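# Load six cart bottles upright into fridge, close door

## Task

Carry all six bottles from the cart into the refrigerator so each stands upright inside, then close the refrigerator door completely. Failure conditions: a glass bottle dropping any real distance, the door being banged hard while opening or closing, or the robot toppling or being left leaning. At the end the gripper must release and the robot must back away.

## Robot and tools

Robot: TidyBot++, a single-arm mobile robot. The base (0.54 m long, 0.50 m wide, 0.38 m high) rides on four powered casters. On top sits one seven-joint arm with a two-finger gripper. The shoulder is 0.12 m ahead of base centre and 0.68 m up. Link lengths: upper arm 0.42 m, forearm 0.31 m, hand 0.31 m from wrist to the reported hand point. Cameras: base_camera (fixed on the base, 644x364) and wrist_camera (fisheye on the hand, 644x476, looking along the hand).

Frames: base frame has its origin on the floor below the base centre, x ahead, y to the left, z up, in metres. hand_pose and hand_target use it; the hand point is midway between the finger pads, the hand's z axis runs out along the fingers, and the fingers close along its y axis. The odometry frame is the base frame as it was at scene start; base_odometry (x, y, heading in rad, left positive, -3.142 to 3.142) only counts wheel rotation, so slip reads as travel and drift builds up. base_tilt is in degrees, forward and right positive.

Tool move: one action plus optional cameras (list of "base_camera", "wrist_camera", "all"; omitted means all, [] means none) and blocking (true/omitted waits until everything rests; false returns in about 0.5 s while motion continues). Action keys:
- base: an object of relative offsets from where the base is now, along its current axes: translate_m (forward +, -2 to 2 m), strafe_m (left +, -2 to 2 m), rotate_rad (counter-clockwise from above +, -6.3 to 6.3 rad). Combined translate and strafe form one straight path.
- joints: absolute targets by name, in rad: joint_1_rad (any angle; whole arm about vertical, positive is clockwise from above, opposite to heading), joint_2_rad (shoulder, -2.249 to 2.249, 0 straight up, positive leans forward), joint_3_rad (any angle), joint_4_rad (elbow, -2.579 to 2.579, 0 straight; with joint_3 at 3.14 negative bends forward), joint_5_rad (any angle), joint_6_rad (wrist, -2.099 to 2.099; negative bends hand forward in the reference posture), joint_7_rad (any angle; hand down, positive is counter-clockwise from above, 1.57 opens fingers left/right), gripper_pos (0 fully open to 1 fully closed; pad gap about 85 x (1 - gripper_pos) mm). Unbounded joints take the shorter way; turn in steps below half a turn.
- target: an absolute hand pose, one flat list of seven numbers [x, y, z, qw, qx, qy, qz], position in metres in the base frame, orientation as a quaternion. With target, joints may only carry gripper_pos.
- speeds: caps for this action only: translate_m / strafe_m 0.05 to 0.5 m/s (give the cap under one key for a combined move), rotate_rad 0.1 to 1.57 rad/s.
Unknown keys make a call invalid; out-of-range values get it refused. A refusal or an uncommanded stop cancels the rest of your queued calls for that scene.

wait(seconds 0 to 10, cameras) lets time pass and returns state and images. stop(cameras) brakes all running motions; braked ones read "stopped" and may keep pressing. zoom_image(camera, region [x0, y0, x1, y1] pixels, at most 504x504) enlarges part of the latest image. finished_scene(scene) ends the scene irreversibly; the goal must hold without the robot.

Result lines: "move" is "done" or the worst status; base_status, joint_status, hand_status report done, moving, off_target, stopped, not_followed, contact_stop, time_out, torque_fault or limit_stop_at_motor_heat. hand_status is done within 10 mm and 2 degrees; off_target within a few cm is normal. To correct, add (wanted - hand_pose) to the last target's x, y, z. To hold still after a target, resend hand_target, not hand_pose. "joint command not followed" / "pose unreachable" mean the arm's targets were withheld (self-collision check; nothing protects against hitting the base). motor_effort gives percent of maximum torque with the action peak in brackets. on_its_own lists uncommanded behaviour. ARM HIT, MOTOR HOT, OVER-TEMPERATURE FAULT flag trouble. "pictures" names the image order.

Behaviour: the arm starts folded, hand down, elbow up to 1.15 m. A hand pointing down reaches at most about 0.94 m high, only close in. Targets low and forward near the base often miss or drive the arm into the base. Unreachable poses wander up to 10 s then time_out. Held loads make the arm sag; never command a joint to its current reading while holding. Closed fingers stop at a reading above 0 when gripping (off_target); fingertips reach 20 mm beyond the hand point. A blocked base or arm keeps pushing; torque above 104.5 N m (joints 1-4) or 51.3 N m (5-7) freezes the arm for 10 s. The robot keeps moving while you think.

Avoid: dropping bottles (especially glass) or releasing them while moving; opening or closing the fridge door fast; driving or turning while the arm is caught above about 0.6 m; reaching far out from folded over nearby furniture or swinging a stretched arm sideways (tip risk); squeezing or dragging hard on things still resting on a surface; long holds at full stretch (motor heat). Loose objects may occasionally get nudged. Finish by opening the gripper and backing away.

Each tool is called after "Emit:" as a command line: name --argument value for each argument, lists and objects as JSON in quotes; but a table of rows of numbers goes row by row, as --pt "numbers of a row", without its own name.

## Session

Emit:
move

Scene clock: 0.00 s.
base_odometry: x=+0.000 y=+0.000 heading=+0.000
base_tilt: forward=+0.2 right=+0.1
base_status: not commanded
joint_positions: joint_1_rad=-0.021 joint_2_rad=-0.339 joint_3_rad=+3.146 joint_4_rad=-2.538 joint_5_rad=-0.029 joint_6_rad=-0.916 joint_7_rad=+1.526 gripper_pos=+0.000
joint_status: not commanded
motor_effort: joint_1_rad=+0 joint_2_rad=-1 joint_3_rad=+0 joint_4_rad=+15 joint_5_rad=+0 joint_6_rad=-1 joint_7_rad=-1
hand_pose: x=+0.2419 y=+0.0107 z=+0.5829 quat_wxyz=(-0.013, +1.000, -0.023, +0.013) (m; base frame)
hand_target: x=+0.2413 y=+0.0107 z=+0.5825 quat_wxyz=(-0.013, +1.000, -0.023, +0.012) (m; base frame)
hand_status: not commanded
pictures: base_camera, wrist_camera

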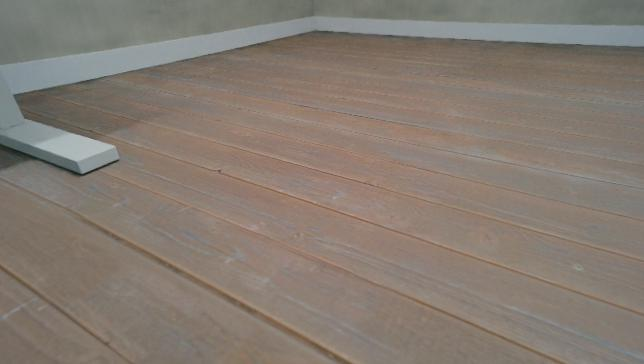

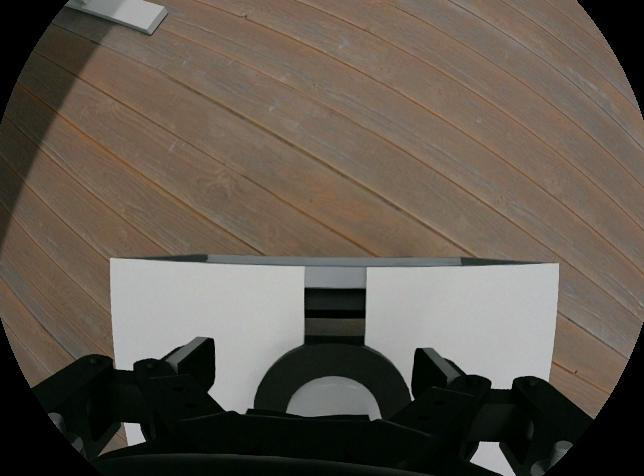

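Emit:
move --joints '{"joint_6_rad": 0.45}' --base '{"rotate_rad": 0.8}'

Scene clock: 18.27 s.
move: done
base_odometry: x=+0.000 y=+0.000 heading=+0.800
base_tilt: forward=+0.2 right=+0.2
base_status: done
joint_positions: joint_1_rad=-0.021 joint_2_rad=-0.339 joint_3_rad=+3.145 joint_4_rad=-2.537 joint_5_rad=-0.029 joint_6_rad=+0.394 joint_7_rad=+1.526 gripper_pos=+0.000
joint_status: all done
motor_effort: joint_1_rad=+0(1) joint_2_rad=-6(7) joint_3_rad=+0(1) joint_4_rad=+20(20) joint_5_rad=+0(1) joint_6_rad=+8(8) joint_7_rad=+0(1)
hand_pose: x=+0.5365 y=+0.0050 z=+0.8223 quat_wxyz=(-0.024, +0.784, -0.025, +0.620) (m; base frame)
hand_target: x=+0.5396 y=+0.0043 z=+0.8380 quat_wxyz=(-0.024, +0.767, -0.025, +0.640) (m; base frame)
hand_status: not commanded
pictures: base_camera, wrist_camera
camera_calibration:
wrist_camera: T_world_to_cam=[[0.00123544, -0.999618, -0.027623, 0.0283734], [-0.186954, 0.0269051, -0.982, 0.966108], [0.982368, 0.00637743, -0.186849, -0.24313], [0, 0, 0, 1]] pos_world=[0.419426, 0.0039199, 0.904074]

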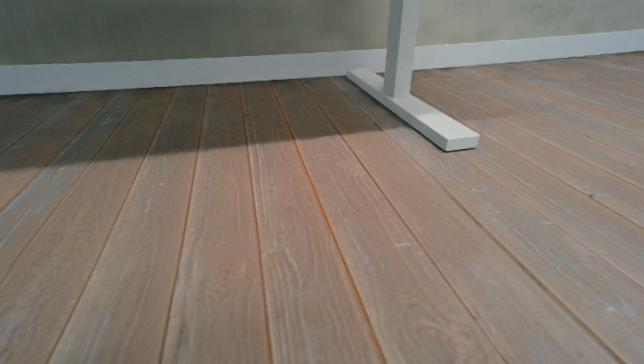

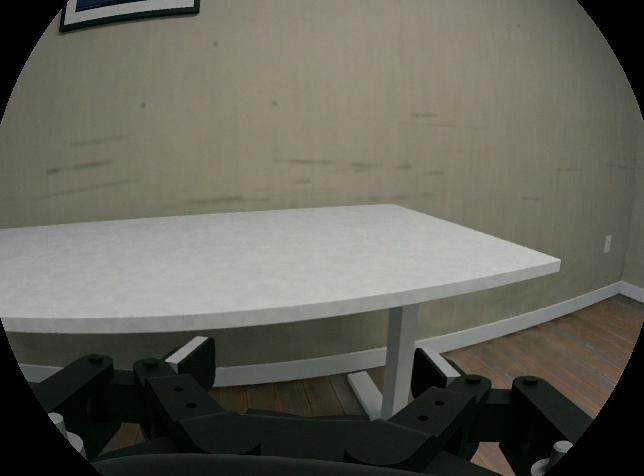

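Emit:
move --base '{"rotate_rad": 1.2}'

Emit:
move --base '{"rotate_rad": 1.2}'

Emit:
move --base '{"rotate_rad": 1.4}'

Scene clock: 24.70 s.
move: done
base_odometry: x=+0.000 y=+0.000 heading=+1.999
base_tilt: forward=+0.2 right=+0.2
base_status: done
joint_positions: joint_1_rad=-0.021 joint_2_rad=-0.339 joint_3_rad=+3.145 joint_4_rad=-2.537 joint_5_rad=-0.029 joint_6_rad=+0.395 joint_7_rad=+1.526 gripper_pos=+0.000
joint_status: not commanded
motor_effort: joint_1_rad=+0(1) joint_2_rad=-6(7) joint_3_rad=+0(1) joint_4_rad=+20(20) joint_5_rad=+0(1) joint_6_rad=+8(9) joint_7_rad=-1(1)
hand_pose: x=+0.5365 y=+0.0052 z=+0.8223 quat_wxyz=(-0.024, +0.784, -0.025, +0.620) (m; base frame)
hand_target: x=+0.5396 y=+0.0043 z=+0.8380 quat_wxyz=(-0.024, +0.767, -0.025, +0.640) (m; base frame)
hand_status: not commanded
pictures: base_camera, wrist_camera
camera_calibration:
wrist_camera: T_world_to_cam=[[0.00179039, -0.999622, -0.0274275, 0.0281738], [-0.186726, 0.0266109, -0.982052, 0.966095], [0.98241, 0.00687967, -0.186607, -0.24335], [0, 0, 0, 1]] pos_world=[0.419413, 0.00412861, 0.904117]

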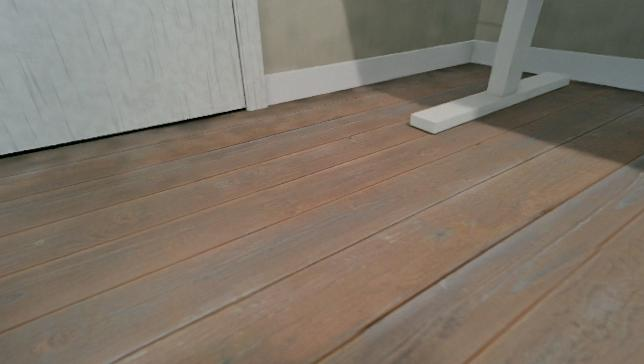

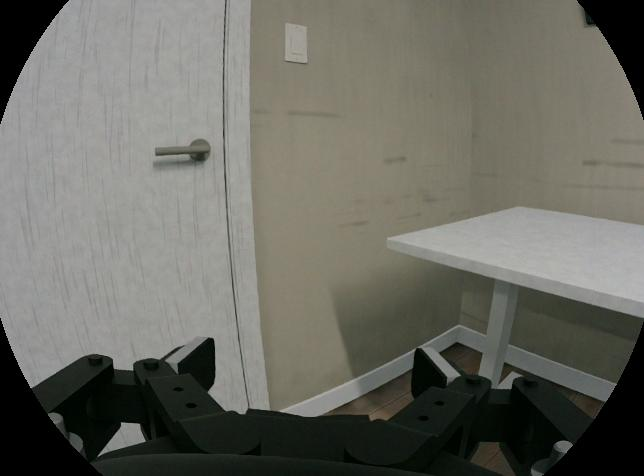

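Scene clock: 26.73 s.
move: done
base_odometry: x=+0.000 y=+0.000 heading=-3.085
base_tilt: forward=+0.2 right=+0.1
base_status: done
joint_positions: joint_1_rad=-0.021 joint_2_rad=-0.339 joint_3_rad=+3.144 joint_4_rad=-2.537 joint_5_rad=-0.029 joint_6_rad=+0.395 joint_7_rad=+1.526 gripper_pos=+0.000
joint_status: not commanded
motor_effort: joint_1_rad=+0(1) joint_2_rad=-4(7) joint_3_rad=+0(2) joint_4_rad=+20(20) joint_5_rad=+0(1) joint_6_rad=+8(9) joint_7_rad=-1(1)
hand_pose: x=+0.5365 y=+0.0054 z=+0.8223 quat_wxyz=(-0.024, +0.784, -0.025, +0.620) (m; base frame)
hand_target: x=+0.5396 y=+0.0043 z=+0.8380 quat_wxyz=(-0.024, +0.767, -0.025, +0.640) (m; base frame)
hand_status: not commanded
pictures: base_camera, wrist_camera
camera_calibration:
wrist_camera: T_world_to_cam=[[0.00215083, -0.999625, -0.0273005, 0.0280441], [-0.186673, 0.0264193, -0.982067, 0.966092], [0.98242, 0.00720851, -0.186546, -0.243403], [0, 0, 0, 1]] pos_world=[0.419407, 0.00426471, 0.904127]

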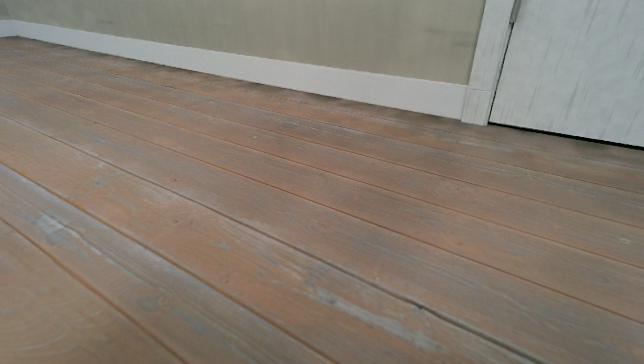

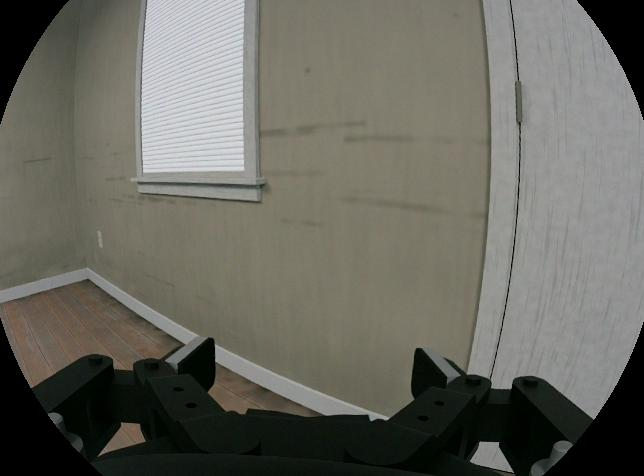

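Scene clock: 28.90 s.
move: done
base_odometry: x=+0.000 y=+0.000 heading=-1.685
base_tilt: forward=+0.2 right=+0.1
base_status: done
joint_positions: joint_1_rad=-0.021 joint_2_rad=-0.339 joint_3_rad=+3.144 joint_4_rad=-2.537 joint_5_rad=-0.029 joint_6_rad=+0.395 joint_7_rad=+1.526 gripper_pos=+0.000
joint_status: not commanded
motor_effort: joint_1_rad=+0(1) joint_2_rad=-6(8) joint_3_rad=+0(1) joint_4_rad=+20(20) joint_5_rad=+0(1) joint_6_rad=+7(9) joint_7_rad=+0(1)
hand_pose: x=+0.5365 y=+0.0055 z=+0.8224 quat_wxyz=(-0.024, +0.784, -0.025, +0.620) (m; base frame)
hand_target: x=+0.5396 y=+0.0043 z=+0.8380 quat_wxyz=(-0.024, +0.767, -0.025, +0.640) (m; base frame)
hand_status: not commanded
pictures: base_camera, wrist_camera
camera_calibration:
wrist_camera: T_world_to_cam=[[0.00240059, -0.999627, -0.0272125, 0.0279543], [-0.186558, 0.0262871, -0.982092, 0.966085], [0.982441, 0.00743431, -0.186425, -0.243513], [0, 0, 0, 1]] pos_world=[0.419401, 0.00435858, 0.904149]

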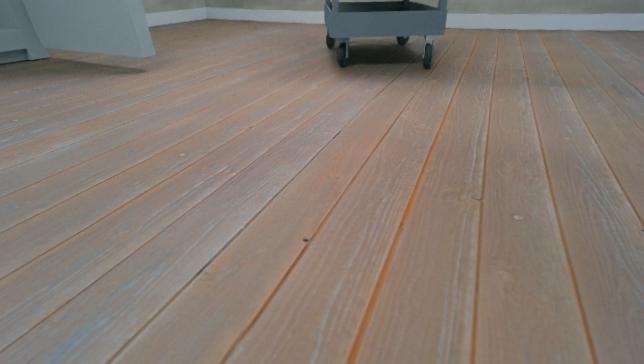

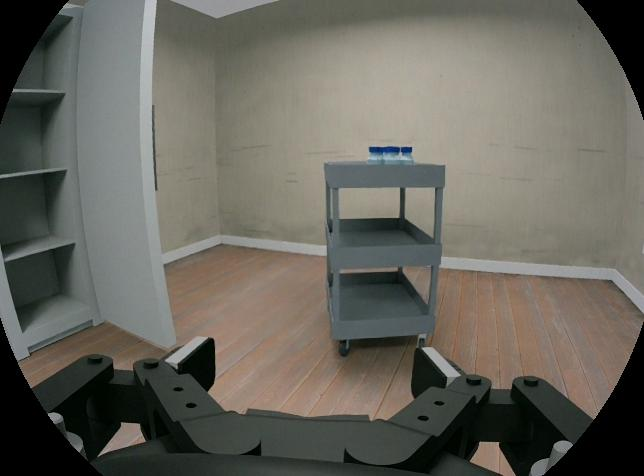

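Emit:
move --base '{"rotate_rad": 0.7}'

Emit:
zoom_image --camera "wrist_camera" --region '[0, 0, 504, 400]'

Scene clock: 34.47 s.
move: done
base_odometry: x=+0.000 y=+0.000 heading=-0.985
base_tilt: forward=+0.2 right=+0.2
base_status: done
joint_positions: joint_1_rad=-0.021 joint_2_rad=-0.339 joint_3_rad=+3.144 joint_4_rad=-2.537 joint_5_rad=-0.029 joint_6_rad=+0.395 joint_7_rad=+1.526 gripper_pos=+0.000
joint_status: not commanded
motor_effort: joint_1_rad=+0(1) joint_2_rad=-5(7) joint_3_rad=+0(2) joint_4_rad=+20(20) joint_5_rad=+0(1) joint_6_rad=+8(9) joint_7_rad=-1(1)
hand_pose: x=+0.5365 y=+0.0056 z=+0.8224 quat_wxyz=(-0.024, +0.784, -0.024, +0.620) (m; base frame)
hand_target: x=+0.5396 y=+0.0043 z=+0.8380 quat_wxyz=(-0.024, +0.767, -0.025, +0.640) (m; base frame)
hand_status: not commanded
pictures: base_camera, wrist_camera
camera_calibration:
wrist_camera: T_world_to_cam=[[0.00262246, -0.999628, -0.0271343, 0.0278745], [-0.186502, 0.0261694, -0.982106, 0.966082], [0.982451, 0.00763615, -0.186364, -0.243567], [0, 0, 0, 1]] pos_world=[0.419396, 0.00444223, 0.904159]

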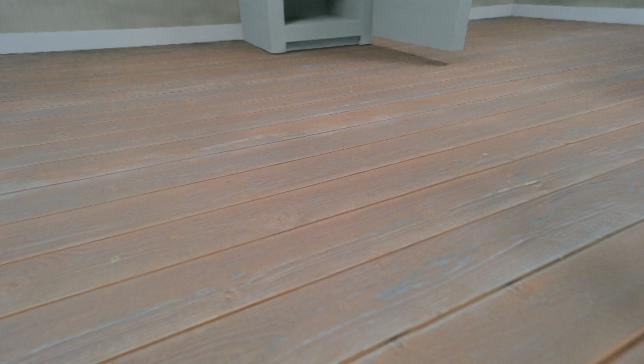

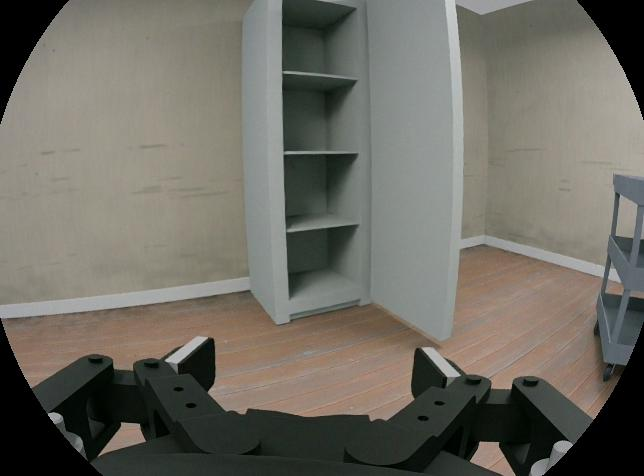

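Scaled by 1.000.

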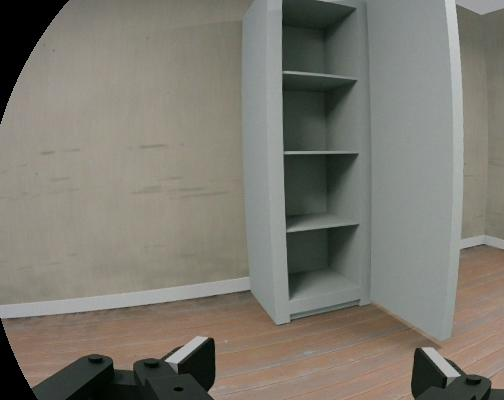

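Emit:
move --base '{"rotate_rad": -0.7}'

Emit:
move --base '{"translate_m": 0.9, "strafe_m": -0.25}'

Scene clock: 139.40 s.
move: done
base_odometry: x=+0.000 y=+0.000 heading=-1.685
base_tilt: forward=+0.2 right=+0.1
base_status: done
joint_positions: joint_1_rad=-0.021 joint_2_rad=-0.339 joint_3_rad=+3.144 joint_4_rad=-2.537 joint_5_rad=-0.029 joint_6_rad=+0.395 joint_7_rad=+1.526 gripper_pos=+0.000
joint_status: not commanded
motor_effort: joint_1_rad=+0(1) joint_2_rad=-6(7) joint_3_rad=+0(1) joint_4_rad=+20(20) joint_5_rad=+0(1) joint_6_rad=+8(9) joint_7_rad=-1(1)
hand_pose: x=+0.5365 y=+0.0055 z=+0.8224 quat_wxyz=(-0.024, +0.784, -0.025, +0.620) (m; base frame)
hand_target: x=+0.5396 y=+0.0043 z=+0.8380 quat_wxyz=(-0.024, +0.767, -0.025, +0.640) (m; base frame)
hand_status: not commanded
pictures: base_camera, wrist_camera
camera_calibration:
wrist_camera: T_world_to_cam=[[0.00231763, -0.999626, -0.0272417, 0.0279841], [-0.186497, 0.0263318, -0.982103, 0.966081], [0.982453, 0.00735664, -0.186366, -0.24357], [0, 0, 0, 1]] pos_world=[0.419402, 0.00432683, 0.90416]

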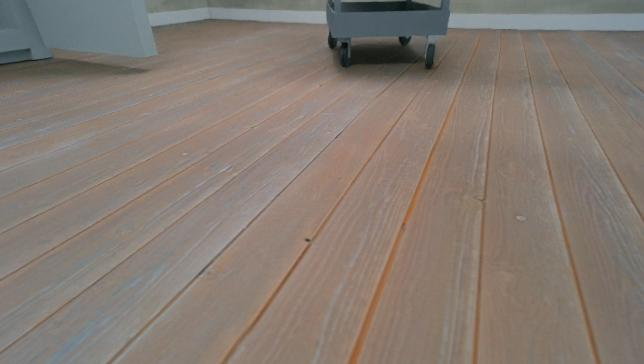

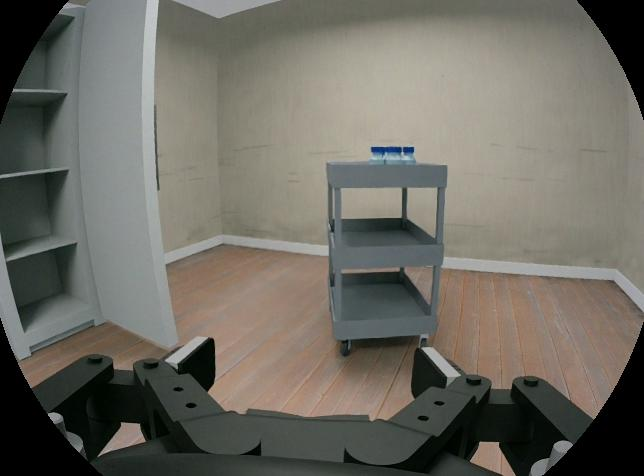

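Scene clock: 142.50 s.
move: done
base_odometry: x=-0.351 y=-0.866 heading=-1.685
base_tilt: forward=+0.2 right=+0.2
base_status: done
joint_positions: joint_1_rad=-0.021 joint_2_rad=-0.338 joint_3_rad=+3.144 joint_4_rad=-2.537 joint_5_rad=-0.029 joint_6_rad=+0.397 joint_7_rad=+1.526 gripper_pos=+0.000
joint_status: not commanded
motor_effort: joint_1_rad=+0(0) joint_2_rad=-6(9) joint_3_rad=+0(1) joint_4_rad=+20(21) joint_5_rad=+0(1) joint_6_rad=+7(9) joint_7_rad=-1(1)
hand_pose: x=+0.5368 y=+0.0054 z=+0.8226 quat_wxyz=(-0.024, +0.784, -0.025, +0.620) (m; base frame)
hand_target: x=+0.5396 y=+0.0043 z=+0.8380 quat_wxyz=(-0.024, +0.767, -0.025, +0.640) (m; base frame)
hand_status: not commanded
pictures: base_camera, wrist_camera
camera_calibration:
wrist_camera: T_world_to_cam=[[0.0023005, -0.999627, -0.0272248, 0.0279736], [-0.18551, 0.0263257, -0.98229, 0.965958], [0.98264, 0.00731024, -0.18538, -0.244684], [0, 0, 0, 1]] pos_world=[0.419566, 0.00432235, 0.904252]

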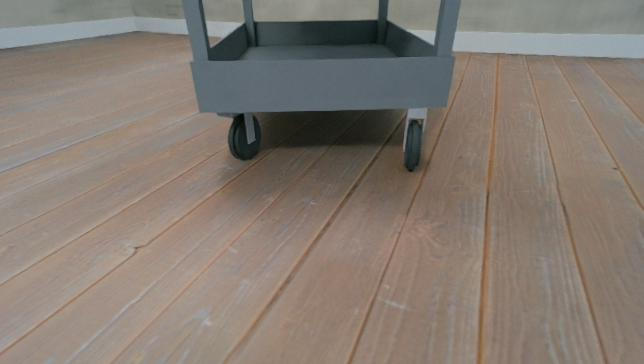

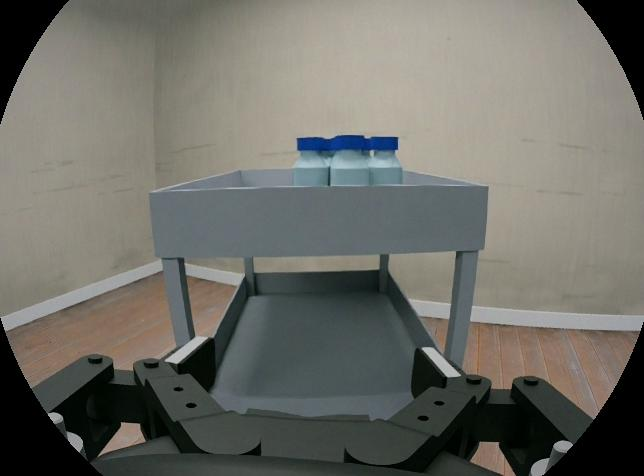

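Emit:
move --joints '{"joint_2_rad": 0.0, "joint_4_rad": -1.2, "joint_6_rad": -1.2}'

Scene clock: 154.13 s.
move: done
base_odometry: x=-0.351 y=-0.866 heading=-1.685
base_tilt: forward=+0.2 right=+0.1
base_status: not commanded
joint_positions: joint_1_rad=-0.021 joint_2_rad=-0.013 joint_3_rad=+3.144 joint_4_rad=-1.217 joint_5_rad=-0.029 joint_6_rad=-1.131 joint_7_rad=+1.526 gripper_pos=+0.000
joint_status: all done
motor_effort: joint_1_rad=+0(0) joint_2_rad=-19(19) joint_3_rad=+0(1) joint_4_rad=+21(23) joint_5_rad=+0(0) joint_6_rad=+6(9) joint_7_rad=+0(1)
hand_pose: x=+0.6317 y=+0.0189 z=+1.0002 quat_wxyz=(-0.027, +0.919, -0.013, +0.392) (m; base frame)
hand_target: x=+0.6220 y=+0.0182 z=+0.9870 quat_wxyz=(-0.026, +0.932, -0.013, +0.362) (m; base frame)
hand_status: not commanded
pictures: base_camera, wrist_camera
camera_calibration:
wrist_camera: T_world_to_cam=[[0.0280659, -0.999152, -0.0301281, 0.0326714], [-0.658601, 0.00419014, -0.752481, 1.22701], [0.751969, 0.0409614, -0.657925, 0.31259], [0, 0, 0, 1]] pos_world=[0.572137, 0.0146983, 1.12995]

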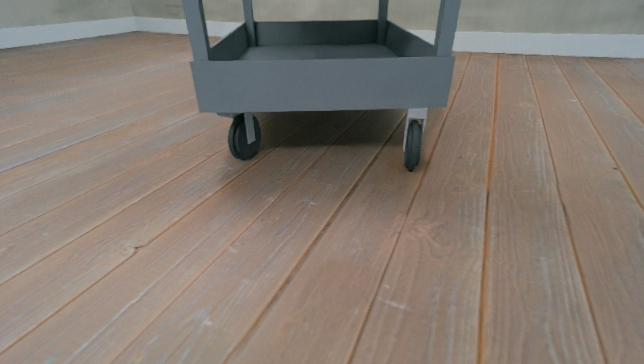

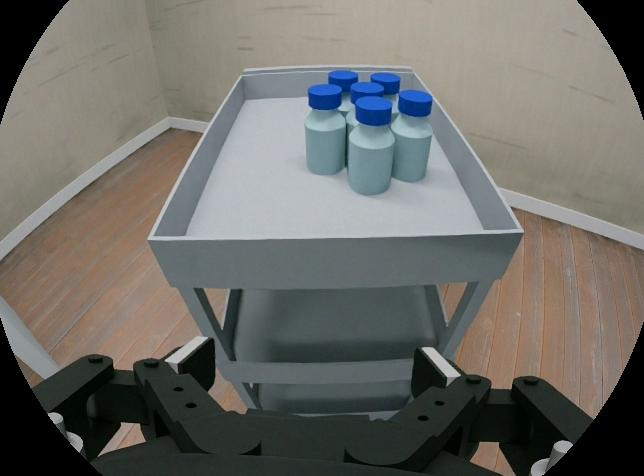

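Emit:
zoom_image --camera "wrist_camera" --region '[280, 50, 460, 210]'

Emit:
zoom_image --camera "wrist_camera" --region '[130, 40, 540, 300]'

Scaled by 2.800.

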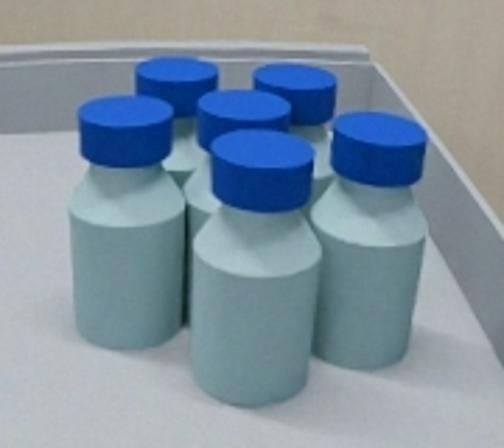

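Scaled by 1.229.

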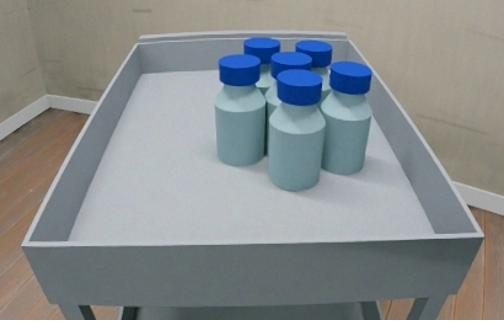

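Emit:
zoom_image --camera "wrist_camera" --region '[140, 320, 500, 476]'

Scaled by 1.400.

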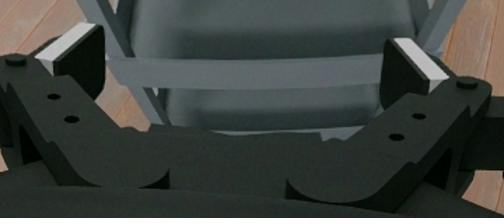

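Emit:
move --base '{"translate_m": 0.43}' --joints '{"joint_1_rad": 0.02, "joint_2_rad": 0.0, "joint_4_rad": -0.98, "joint_5_rad": 0.0, "joint_6_rad": -1.75, "joint_7_rad": 1.57}' --speeds '{"translate_m": 0.25}'

Scene clock: 491.20 s.
move: done
base_odometry: x=-0.400 y=-1.293 heading=-1.685
base_tilt: forward=+0.2 right=+0.1
base_status: done
joint_positions: joint_1_rad=-0.005 joint_2_rad=+0.003 joint_3_rad=+3.144 joint_4_rad=-0.996 joint_5_rad=-0.029 joint_6_rad=-1.685 joint_7_rad=+1.526 gripper_pos=+0.000
joint_status: all done
motor_effort: joint_1_rad=+0(1) joint_2_rad=-17(19) joint_3_rad=+0(1) joint_4_rad=+17(21) joint_5_rad=+0(1) joint_6_rad=+3(6) joint_7_rad=-1(2)
hand_pose: x=+0.5218 y=+0.0114 z=+0.9936 quat_wxyz=(-0.019, +0.974, -0.016, +0.226) (m; base frame)
hand_target: x=+0.5046 y=-0.0079 z=+0.9924 quat_wxyz=(+0.002, +0.979, -0.012, +0.204) (m; base frame)
hand_status: not commanded
pictures: base_camera, wrist_camera
camera_calibration:
wrist_camera: T_world_to_cam=[[0.0167711, -0.999495, -0.0269945, 0.0308501], [-0.876396, -0.00169874, -0.481588, 0.994329], [0.481299, 0.0317346, -0.875982, 0.74915], [0, 0, 0, 1]] pos_world=[0.510344, 0.00874968, 1.13593]

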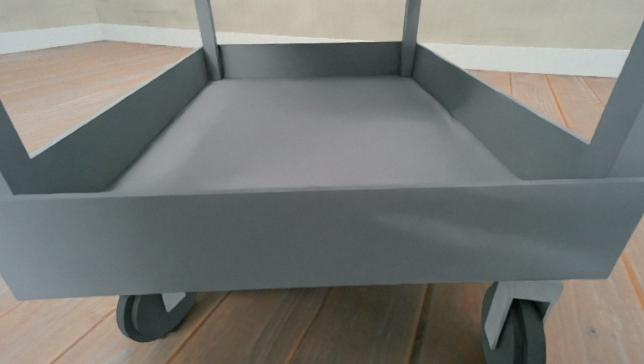

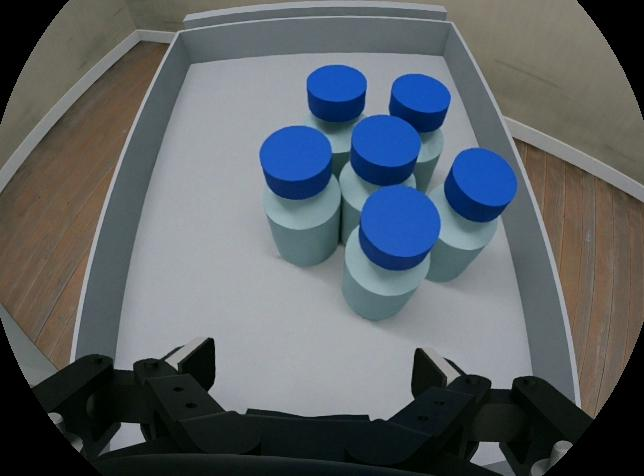

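Emit:
zoom_image --camera "wrist_camera" --region '[250, 50, 530, 330]'

Scaled by 1.800.

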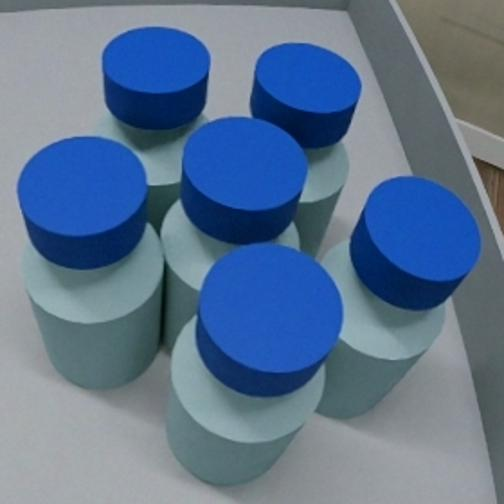

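Emit:
move --joints '{"joint_1_rad": 0.114, "joint_2_rad": -0.38, "joint_4_rad": -1.51, "joint_5_rad": 0.065, "joint_6_rad": -0.906, "joint_7_rad": 1.636, "gripper_pos": 0.22}' --cameras '[]'

Emit:
move --joints '{"joint_2_rad": -0.457, "joint_4_rad": -2.019, "joint_6_rad": -0.475}'

Scene clock: 565.67 s.
move: done
base_odometry: x=-0.400 y=-1.293 heading=-1.685
base_tilt: forward=+0.2 right=+0.1
base_status: not commanded
joint_positions: joint_1_rad=+0.088 joint_2_rad=-0.371 joint_3_rad=+3.144 joint_4_rad=-1.482 joint_5_rad=-0.004 joint_6_rad=-0.965 joint_7_rad=+1.568 gripper_pos=+0.220
joint_status: all done
motor_effort: joint_1_rad=+0(1) joint_2_rad=-6(18) joint_3_rad=+0(1) joint_4_rad=+21(21) joint_5_rad=+0(1) joint_6_rad=+7(10) joint_7_rad=-1(1)
hand_pose: x=+0.5192 y=-0.0342 z=+1.0628 quat_wxyz=(+0.020, +0.860, -0.040, +0.507) (m; base frame)
hand_target: x=+0.5207 y=-0.0628 z=+1.0675 quat_wxyz=(+0.079, +0.850, -0.019, +0.520) (m; base frame)
hand_status: not commanded
pictures: none
No camera images: "cameras" was empty.

Scene clock: 567.67 s.
move: done
base_odometry: x=-0.400 y=-1.293 heading=-1.685
base_tilt: forward=+0.2 right=+0.2
base_status: not commanded
joint_positions: joint_1_rad=+0.088 joint_2_rad=-0.442 joint_3_rad=+3.144 joint_4_rad=-1.992 joint_5_rad=-0.003 joint_6_rad=-0.534 joint_7_rad=+1.568 gripper_pos=+0.220
joint_status: all done
motor_effort: joint_1_rad=+0(0) joint_2_rad=-5(7) joint_3_rad=+0(1) joint_4_rad=+23(24) joint_5_rad=+0(0) joint_6_rad=+7(9) joint_7_rad=+0(1)
hand_pose: x=+0.5231 y=-0.0348 z=+0.9160 quat_wxyz=(+0.020, +0.862, -0.041, +0.504) (m; base frame)
hand_target: x=+0.5220 y=-0.0560 z=+0.9225 quat_wxyz=(+0.075, +0.851, -0.006, +0.520) (m; base frame)
hand_status: not commanded
pictures: base_camera, wrist_camera
camera_calibration:
wrist_camera: T_world_to_cam=[[-0.0690526, -0.99718, 0.0294029, -0.0241936], [-0.451907, 0.0049906, -0.892051, 1.11213], [0.889388, -0.0748858, -0.450977, 0.0755787], [0, 0, 0, 1]] pos_world=[0.43369, -0.0240158, 1.02687]

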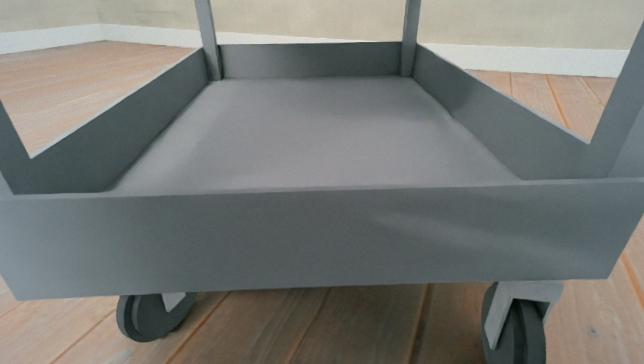

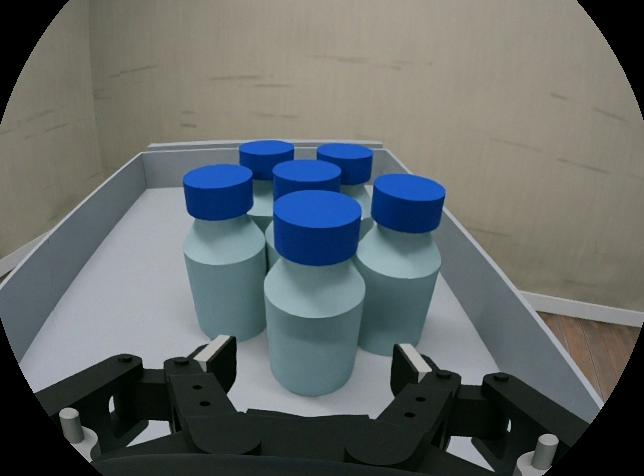

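Emit:
move --base '{"translate_m": 0.045, "strafe_m": -0.007}' --joints '{"gripper_pos": 0.14}' --speeds '{"translate_m": 0.1}' --cameras '["wrist_camera"]'

Scene clock: 611.33 s.
move: done
base_odometry: x=-0.412 y=-1.337 heading=-1.685
base_tilt: forward=+0.2 right=+0.2
base_status: done
joint_positions: joint_1_rad=+0.088 joint_2_rad=-0.452 joint_3_rad=+3.144 joint_4_rad=-1.992 joint_5_rad=-0.003 joint_6_rad=-0.530 joint_7_rad=+1.568 gripper_pos=+0.140
joint_status: all done
motor_effort: joint_1_rad=+0(0) joint_2_rad=-5(8) joint_3_rad=+0(1) joint_4_rad=+23(23) joint_5_rad=+0(0) joint_6_rad=+7(8) joint_7_rad=-1(1)
hand_pose: x=+0.5212 y=-0.0348 z=+0.9207 quat_wxyz=(+0.021, +0.859, -0.041, +0.510) (m; base frame)
hand_target: x=+0.5220 y=-0.0560 z=+0.9225 quat_wxyz=(+0.075, +0.851, -0.006, +0.520) (m; base frame)
hand_status: not commanded
pictures: wrist_camera
camera_calibration:
wrist_camera: T_world_to_cam=[[-0.0695506, -0.997125, 0.030063, -0.0247571], [-0.440225, 0.00363535, -0.89788, 1.11476], [0.89519, -0.0756826, -0.439212, 0.0655404], [0, 0, 0, 1]] pos_world=[0.430353, -0.0237782, 1.03045]

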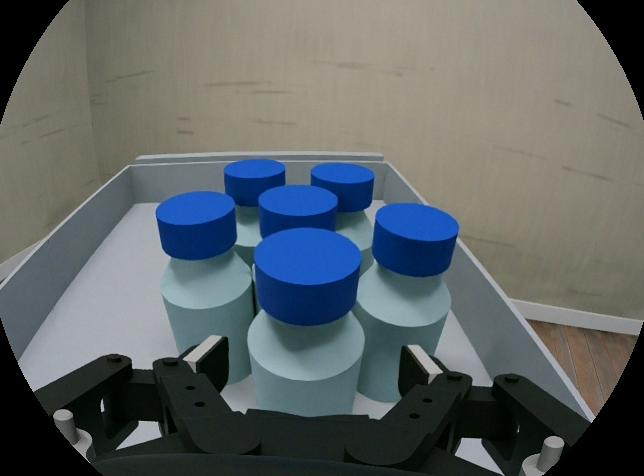

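Emit:
move --base '{"translate_m": 0.052}' --speeds '{"translate_m": 0.1}' --cameras '["wrist_camera"]'

Scene clock: 627.43 s.
move: done
base_odometry: x=-0.418 y=-1.389 heading=-1.685
base_tilt: forward=+0.2 right=+0.1
base_status: done
joint_positions: joint_1_rad=+0.088 joint_2_rad=-0.454 joint_3_rad=+3.144 joint_4_rad=-1.993 joint_5_rad=-0.003 joint_6_rad=-0.529 joint_7_rad=+1.568 gripper_pos=+0.140
joint_status: not commanded
motor_effort: joint_1_rad=+0(0) joint_2_rad=-5(7) joint_3_rad=+0(1) joint_4_rad=+23(23) joint_5_rad=+0(1) joint_6_rad=+7(8) joint_7_rad=+0(1)
hand_pose: x=+0.5207 y=-0.0348 z=+0.9218 quat_wxyz=(+0.021, +0.858, -0.041, +0.511) (m; base frame)
hand_target: x=+0.5220 y=-0.0560 z=+0.9225 quat_wxyz=(+0.075, +0.851, -0.006, +0.520) (m; base frame)
hand_status: not commanded
pictures: wrist_camera
camera_calibration:
wrist_camera: T_world_to_cam=[[-0.0697657, -0.997101, 0.0303544, -0.0250246], [-0.437587, 0.00324411, -0.89917, 1.11529], [0.896466, -0.0760139, -0.436545, 0.0632854], [0, 0, 0, 1]] pos_world=[0.429558, -0.0237597, 1.03122]

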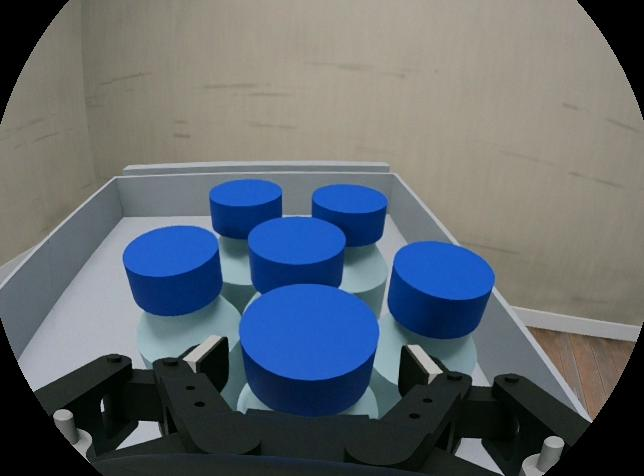

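Emit:
move --joints '{"gripper_pos": 0.6}' --cameras '["wrist_camera"]'

Scene clock: 634.87 s.
move: off_target
base_odometry: x=-0.418 y=-1.389 heading=-1.685
base_tilt: forward=+0.2 right=+0.1
base_status: not commanded
joint_positions: joint_1_rad=+0.088 joint_2_rad=-0.455 joint_3_rad=+3.144 joint_4_rad=-1.993 joint_5_rad=-0.003 joint_6_rad=-0.528 joint_7_rad=+1.569 gripper_pos=+0.441
joint_status: gripper_pos off_target (ended at +0.441, target +0.600)
motor_effort: joint_1_rad=+1(2) joint_2_rad=-3(5) joint_3_rad=+1(2) joint_4_rad=+22(24) joint_5_rad=+0(1) joint_6_rad=+8(8) joint_7_rad=-1(1)
hand_pose: x=+0.5207 y=-0.0348 z=+0.9224 quat_wxyz=(+0.021, +0.858, -0.040, +0.512) (m; base frame)
hand_target: x=+0.5220 y=-0.0560 z=+0.9225 quat_wxyz=(+0.075, +0.851, -0.006, +0.520) (m; base frame)
hand_status: not commanded
pictures: wrist_camera
camera_calibration:
wrist_camera: T_world_to_cam=[[-0.0694147, -0.997097, 0.0312952, -0.0260984], [-0.435656, 0.00207775, -0.900111, 1.11565], [0.897433, -0.0761148, -0.434535, 0.0611922], [0, 0, 0, 1]] pos_world=[0.42931, -0.0236831, 1.03161]

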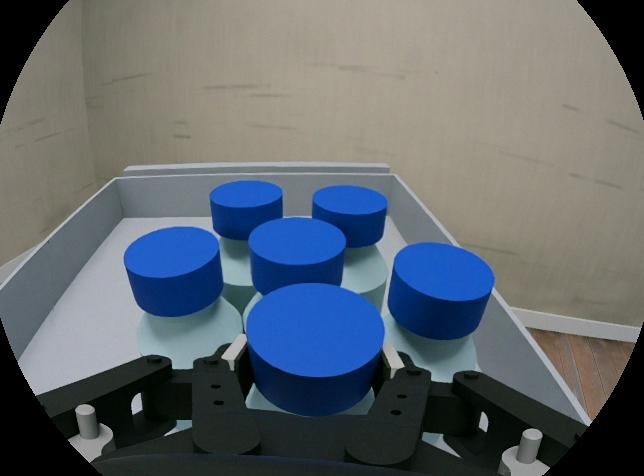

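Emit:
move --joints '{"joint_4_rad": -1.979, "joint_6_rad": -0.59}' --cameras '[]'

Emit:
move --joints '{"joint_4_rad": -1.63, "joint_6_rad": -0.935}' --cameras '["wrist_camera"]'

Scene clock: 685.07 s.
move: done
base_odometry: x=-0.418 y=-1.389 heading=-1.685
base_tilt: forward=+0.2 right=+0.2
base_status: not commanded
joint_positions: joint_1_rad=+0.088 joint_2_rad=-0.455 joint_3_rad=+3.144 joint_4_rad=-1.977 joint_5_rad=-0.002 joint_6_rad=-0.563 joint_7_rad=+1.570 gripper_pos=+0.441
joint_status: all done
motor_effort: joint_1_rad=+1(1) joint_2_rad=-6(6) joint_3_rad=+1(1) joint_4_rad=+22(22) joint_5_rad=+0(1) joint_6_rad=+6(8) joint_7_rad=-1(1)
hand_pose: x=+0.5176 y=-0.0347 z=+0.9223 quat_wxyz=(+0.021, +0.863, -0.040, +0.504) (m; base frame)
hand_target: x=+0.5102 y=-0.0566 z=+0.9147 quat_wxyz=(+0.073, +0.870, -0.009, +0.487) (m; base frame)
hand_status: not commanded
pictures: none
No camera images: "cameras" was empty.

Scene clock: 686.60 s.
move: done
base_odometry: x=-0.418 y=-1.389 heading=-1.685
base_tilt: forward=+0.2 right=+0.1
base_status: not commanded
joint_positions: joint_1_rad=+0.089 joint_2_rad=-0.443 joint_3_rad=+3.144 joint_4_rad=-1.667 joint_5_rad=-0.001 joint_6_rad=-0.886 joint_7_rad=+1.570 gripper_pos=+0.441
joint_status: all done
motor_effort: joint_1_rad=+0(1) joint_2_rad=-7(9) joint_3_rad=+1(1) joint_4_rad=+27(30) joint_5_rad=+0(0) joint_6_rad=+11(12) joint_7_rad=+0(1)
hand_pose: x=+0.4999 y=-0.0337 z=+1.0089 quat_wxyz=(+0.021, +0.869, -0.040, +0.493) (m; base frame)
hand_target: x=+0.4861 y=-0.0590 z=+1.0223 quat_wxyz=(+0.076, +0.869, -0.019, +0.489) (m; base frame)
hand_status: not commanded
pictures: wrist_camera
camera_calibration:
wrist_camera: T_world_to_cam=[[-0.0682274, -0.997124, 0.0330107, -0.0313995], [-0.475707, 0.00343001, -0.879597, 1.18384], [0.876954, -0.075716, -0.474573, 0.16816], [0, 0, 0, 1]] pos_world=[0.41355, -0.0226373, 1.12214]

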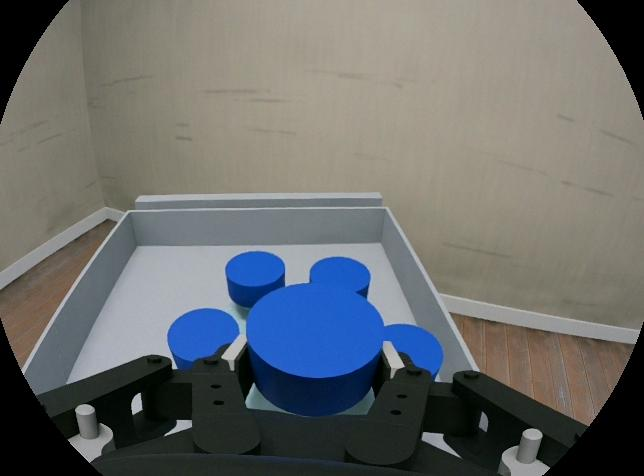

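Emit:
move --base '{"translate_m": -0.25}' --joints '{"joint_4_rad": -1.38, "joint_6_rad": -1.185}' --speeds '{"translate_m": 0.3}' --cameras '[]'

Emit:
move --base '{"translate_m": 0.1, "strafe_m": 0.83, "rotate_rad": 1.119}' --speeds '{"strafe_m": 0.4, "rotate_rad": 0.7}'

Scene clock: 712.70 s.
move: done
base_odometry: x=-0.390 y=-1.141 heading=-1.685
base_tilt: forward=+0.2 right=+0.1
base_status: done
joint_positions: joint_1_rad=+0.091 joint_2_rad=-0.447 joint_3_rad=+3.144 joint_4_rad=-1.415 joint_5_rad=+0.002 joint_6_rad=-1.139 joint_7_rad=+1.570 gripper_pos=+0.441
joint_status: all done
motor_effort: joint_1_rad=+0(1) joint_2_rad=-5(11) joint_3_rad=+0(2) joint_4_rad=+24(28) joint_5_rad=+0(1) joint_6_rad=+10(12) joint_7_rad=-1(1)
hand_pose: x=+0.4622 y=-0.0316 z=+1.0802 quat_wxyz=(+0.023, +0.868, -0.041, +0.494) (m; base frame)
hand_target: x=+0.4467 y=-0.0570 z=+1.0902 quat_wxyz=(+0.076, +0.869, -0.027, +0.489) (m; base frame)
hand_status: not commanded
pictures: none
No camera images: "cameras" was empty.

Scene clock: 715.93 s.
move: done
base_odometry: x=+0.424 y=-1.335 heading=-0.566
base_tilt: forward=+0.2 right=+0.1
base_status: done
joint_positions: joint_1_rad=+0.095 joint_2_rad=-0.439 joint_3_rad=+3.148 joint_4_rad=-1.415 joint_5_rad=+0.011 joint_6_rad=-1.140 joint_7_rad=+1.570 gripper_pos=+0.441
joint_status: not commanded
motor_effort: joint_1_rad=+0(1) joint_2_rad=-6(8) joint_3_rad=+0(3) joint_4_rad=+24(25) joint_5_rad=+0(2) joint_6_rad=+10(11) joint_7_rad=+0(1)
hand_pose: x=+0.4647 y=-0.0378 z=+1.0772 quat_wxyz=(+0.029, +0.870, -0.045, +0.489) (m; base frame)
hand_target: x=+0.4467 y=-0.0570 z=+1.0902 quat_wxyz=(+0.076, +0.869, -0.027, +0.489) (m; base frame)
hand_status: not commanded
pictures: base_camera, wrist_camera
camera_calibration:
wrist_camera: T_world_to_cam=[[-0.0837886, -0.995605, 0.0418249, -0.0423717], [-0.482083, 0.0037661, -0.876118, 1.22637], [0.87211, -0.0935718, -0.48028, 0.238898], [0, 0, 0, 1]] pos_world=[0.379318, -0.0244501, 1.19096]

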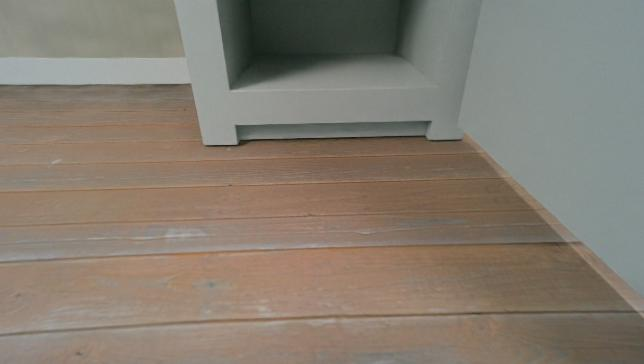

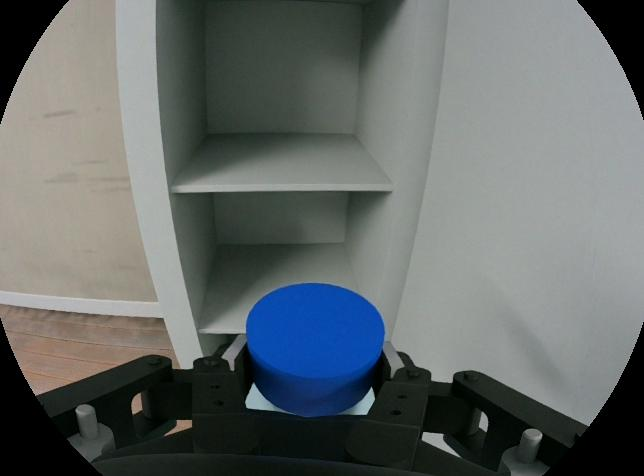

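Emit:
move --base '{"translate_m": 0.3, "rotate_rad": 0.02}' --joints '{"joint_1_rad": -0.025, "joint_2_rad": -0.049, "joint_4_rad": -1.04, "joint_6_rad": -0.976}' --speeds '{"translate_m": 0.3}'

Scene clock: 771.53 s.
move: done
base_odometry: x=+0.677 y=-1.495 heading=-0.545
base_tilt: forward=+0.2 right=+0.2
base_status: done
joint_positions: joint_1_rad=-0.001 joint_2_rad=-0.016 joint_3_rad=+3.146 joint_4_rad=-1.079 joint_5_rad=+0.012 joint_6_rad=-1.049 joint_7_rad=+1.570 gripper_pos=+0.441
joint_status: all done
motor_effort: joint_1_rad=+0(1) joint_2_rad=-23(30) joint_3_rad=+0(2) joint_4_rad=+25(27) joint_5_rad=+0(1) joint_6_rad=+11(13) joint_7_rad=+0(1)
hand_pose: x=+0.6536 y=-0.0041 z=+1.0955 quat_wxyz=(+0.007, +0.870, -0.002, +0.493) (m; base frame)
hand_target: x=+0.6485 y=-0.0044 z=+1.1546 quat_wxyz=(+0.045, +0.831, +0.036, +0.553) (m; base frame)
hand_status: not commanded
pictures: base_camera, wrist_camera
camera_calibration:
wrist_camera: T_world_to_cam=[[0.0128486, -0.998882, 0.0454852, -0.0609967], [-0.475217, -0.0461234, -0.878659, 1.33149], [0.879775, -0.0103258, -0.475279, 0.0758965], [0, 0, 0, 1]] pos_world=[0.56676, 0.00126806, 1.20877]

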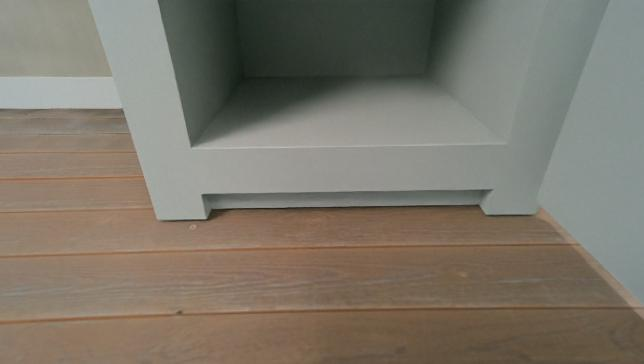

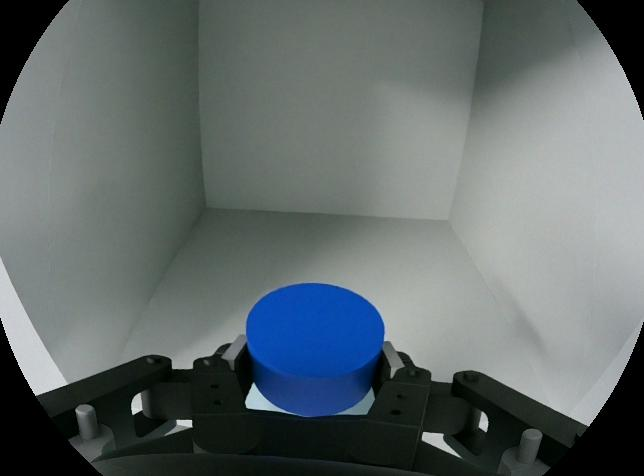

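Emit:
move --base '{"translate_m": 0.315, "strafe_m": -0.033}' --speeds '{"translate_m": 0.2}'

Scene clock: 844.87 s.
move: done
base_odometry: x=+0.930 y=-1.687 heading=-0.545
base_tilt: forward=+0.3 right=+0.1
base_status: done
joint_positions: joint_1_rad=-0.001 joint_2_rad=-0.018 joint_3_rad=+3.146 joint_4_rad=-1.076 joint_5_rad=+0.012 joint_6_rad=-1.047 joint_7_rad=+1.570 gripper_pos=+0.441
joint_status: not commanded
motor_effort: joint_1_rad=+0(1) joint_2_rad=-22(26) joint_3_rad=+0(1) joint_4_rad=+25(27) joint_5_rad=+0(1) joint_6_rad=+10(11) joint_7_rad=+0(1)
hand_pose: x=+0.6532 y=-0.0040 z=+1.0985 quat_wxyz=(+0.007, +0.869, -0.002, +0.496) (m; base frame)
hand_target: x=+0.6485 y=-0.0044 z=+1.1546 quat_wxyz=(+0.045, +0.831, +0.036, +0.553) (m; base frame)
hand_status: not commanded
pictures: base_camera, wrist_camera
camera_calibration:
wrist_camera: T_world_to_cam=[[0.0128928, -0.998877, 0.0455981, -0.061106], [-0.469425, -0.0463107, -0.881757, 1.33353], [0.882878, -0.0100366, -0.469495, 0.0693694], [0, 0, 0, 1]] pos_world=[0.565538, 0.00141575, 1.21121]

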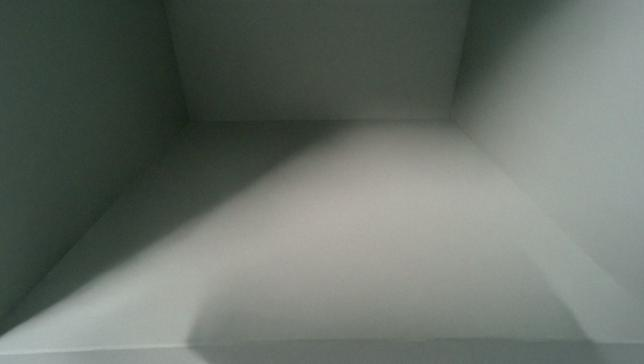

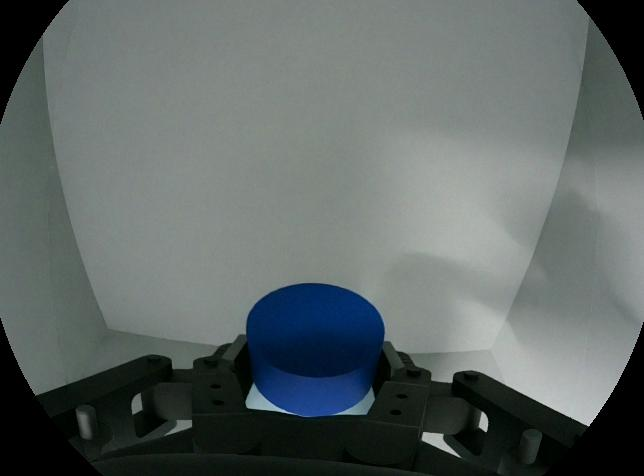

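Emit:
move --joints '{"joint_2_rad": -0.135, "joint_4_rad": -1.285, "joint_6_rad": -0.79}' --cameras '["wrist_camera"]'

Scene clock: 878.97 s.
move: off_target
base_odometry: x=+0.930 y=-1.687 heading=-0.545
base_tilt: forward=+0.2 right=+0.1
base_status: not commanded
joint_positions: joint_1_rad=-0.001 joint_2_rad=-0.094 joint_3_rad=+3.146 joint_4_rad=-1.284 joint_5_rad=+0.012 joint_6_rad=-0.872 joint_7_rad=+1.570 gripper_pos=+0.441
joint_status: joint_2_rad off_target (ended at -0.094, target -0.135); the others done
motor_effort: joint_1_rad=+0(0) joint_2_rad=-21(23) joint_3_rad=+0(1) joint_4_rad=+26(28) joint_5_rad=+0(0) joint_6_rad=+11(12) joint_7_rad=-1(1)
hand_pose: x=+0.6458 y=-0.0037 z=+1.0709 quat_wxyz=(+0.007, +0.858, -0.001, +0.514) (m; base frame)
hand_target: x=+0.6397 y=-0.0023 z=+1.1152 quat_wxyz=(+0.044, +0.823, +0.041, +0.564) (m; base frame)
hand_status: not commanded
pictures: wrist_camera
camera_calibration:
wrist_camera: T_world_to_cam=[[0.0128233, -0.998818, 0.0468753, -0.0607928], [-0.431117, -0.0478208, -0.901028, 1.30164], [0.902205, -0.00865458, -0.431221, 0.00944644], [0, 0, 0, 1]] pos_world=[0.553415, 0.00160621, 1.17974]

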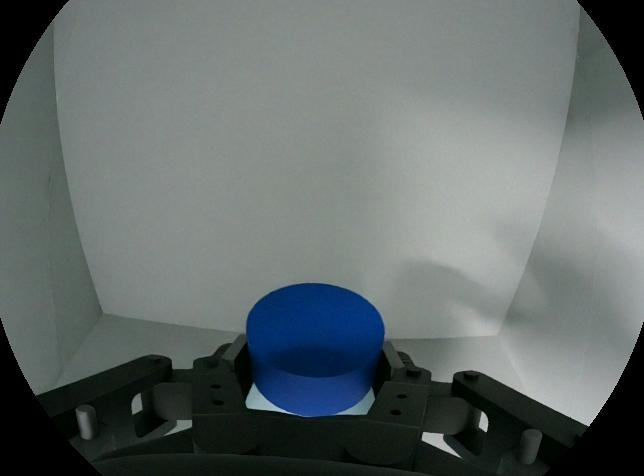

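Emit:
move --joints '{"joint_4_rad": -1.32, "joint_6_rad": -0.755}' --cameras '[]'

Emit:
move --joints '{"joint_4_rad": -1.345, "joint_6_rad": -0.73}' --cameras '[]'

Scene clock: 891.70 s.
move: done
base_odometry: x=+0.930 y=-1.687 heading=-0.545
base_tilt: forward=+0.2 right=+0.1
base_status: not commanded
joint_positions: joint_1_rad=-0.001 joint_2_rad=-0.099 joint_3_rad=+3.146 joint_4_rad=-1.320 joint_5_rad=+0.012 joint_6_rad=-0.831 joint_7_rad=+1.570 gripper_pos=+0.441
joint_status: all done
motor_effort: joint_1_rad=+0(0) joint_2_rad=-20(22) joint_3_rad=+0(1) joint_4_rad=+26(28) joint_5_rad=+0(0) joint_6_rad=+10(12) joint_7_rad=-1(1)
hand_pose: x=+0.6487 y=-0.0036 z=+1.0641 quat_wxyz=(+0.007, +0.855, -0.001, +0.518) (m; base frame)
hand_target: x=+0.6440 y=-0.0017 z=+1.1051 quat_wxyz=(+0.044, +0.823, +0.042, +0.564) (m; base frame)
hand_status: not commanded
pictures: none
No camera images: "cameras" was empty.

Scene clock: 892.33 s.
move: done
base_odometry: x=+0.930 y=-1.687 heading=-0.545
base_tilt: forward=+0.2 right=+0.1
base_status: not commanded
joint_positions: joint_1_rad=-0.001 joint_2_rad=-0.100 joint_3_rad=+3.146 joint_4_rad=-1.345 joint_5_rad=+0.012 joint_6_rad=-0.805 joint_7_rad=+1.570 gripper_pos=+0.441
joint_status: all done
motor_effort: joint_1_rad=+0(0) joint_2_rad=-20(22) joint_3_rad=+0(0) joint_4_rad=+27(28) joint_5_rad=+0(0) joint_6_rad=+11(12) joint_7_rad=+0(1)
hand_pose: x=+0.6510 y=-0.0035 z=+1.0576 quat_wxyz=(+0.007, +0.855, -0.001, +0.519) (m; base frame)
hand_target: x=+0.6469 y=-0.0013 z=+1.0978 quat_wxyz=(+0.044, +0.823, +0.043, +0.564) (m; base frame)
hand_status: not commanded
pictures: none
No camera images: "cameras" was empty.


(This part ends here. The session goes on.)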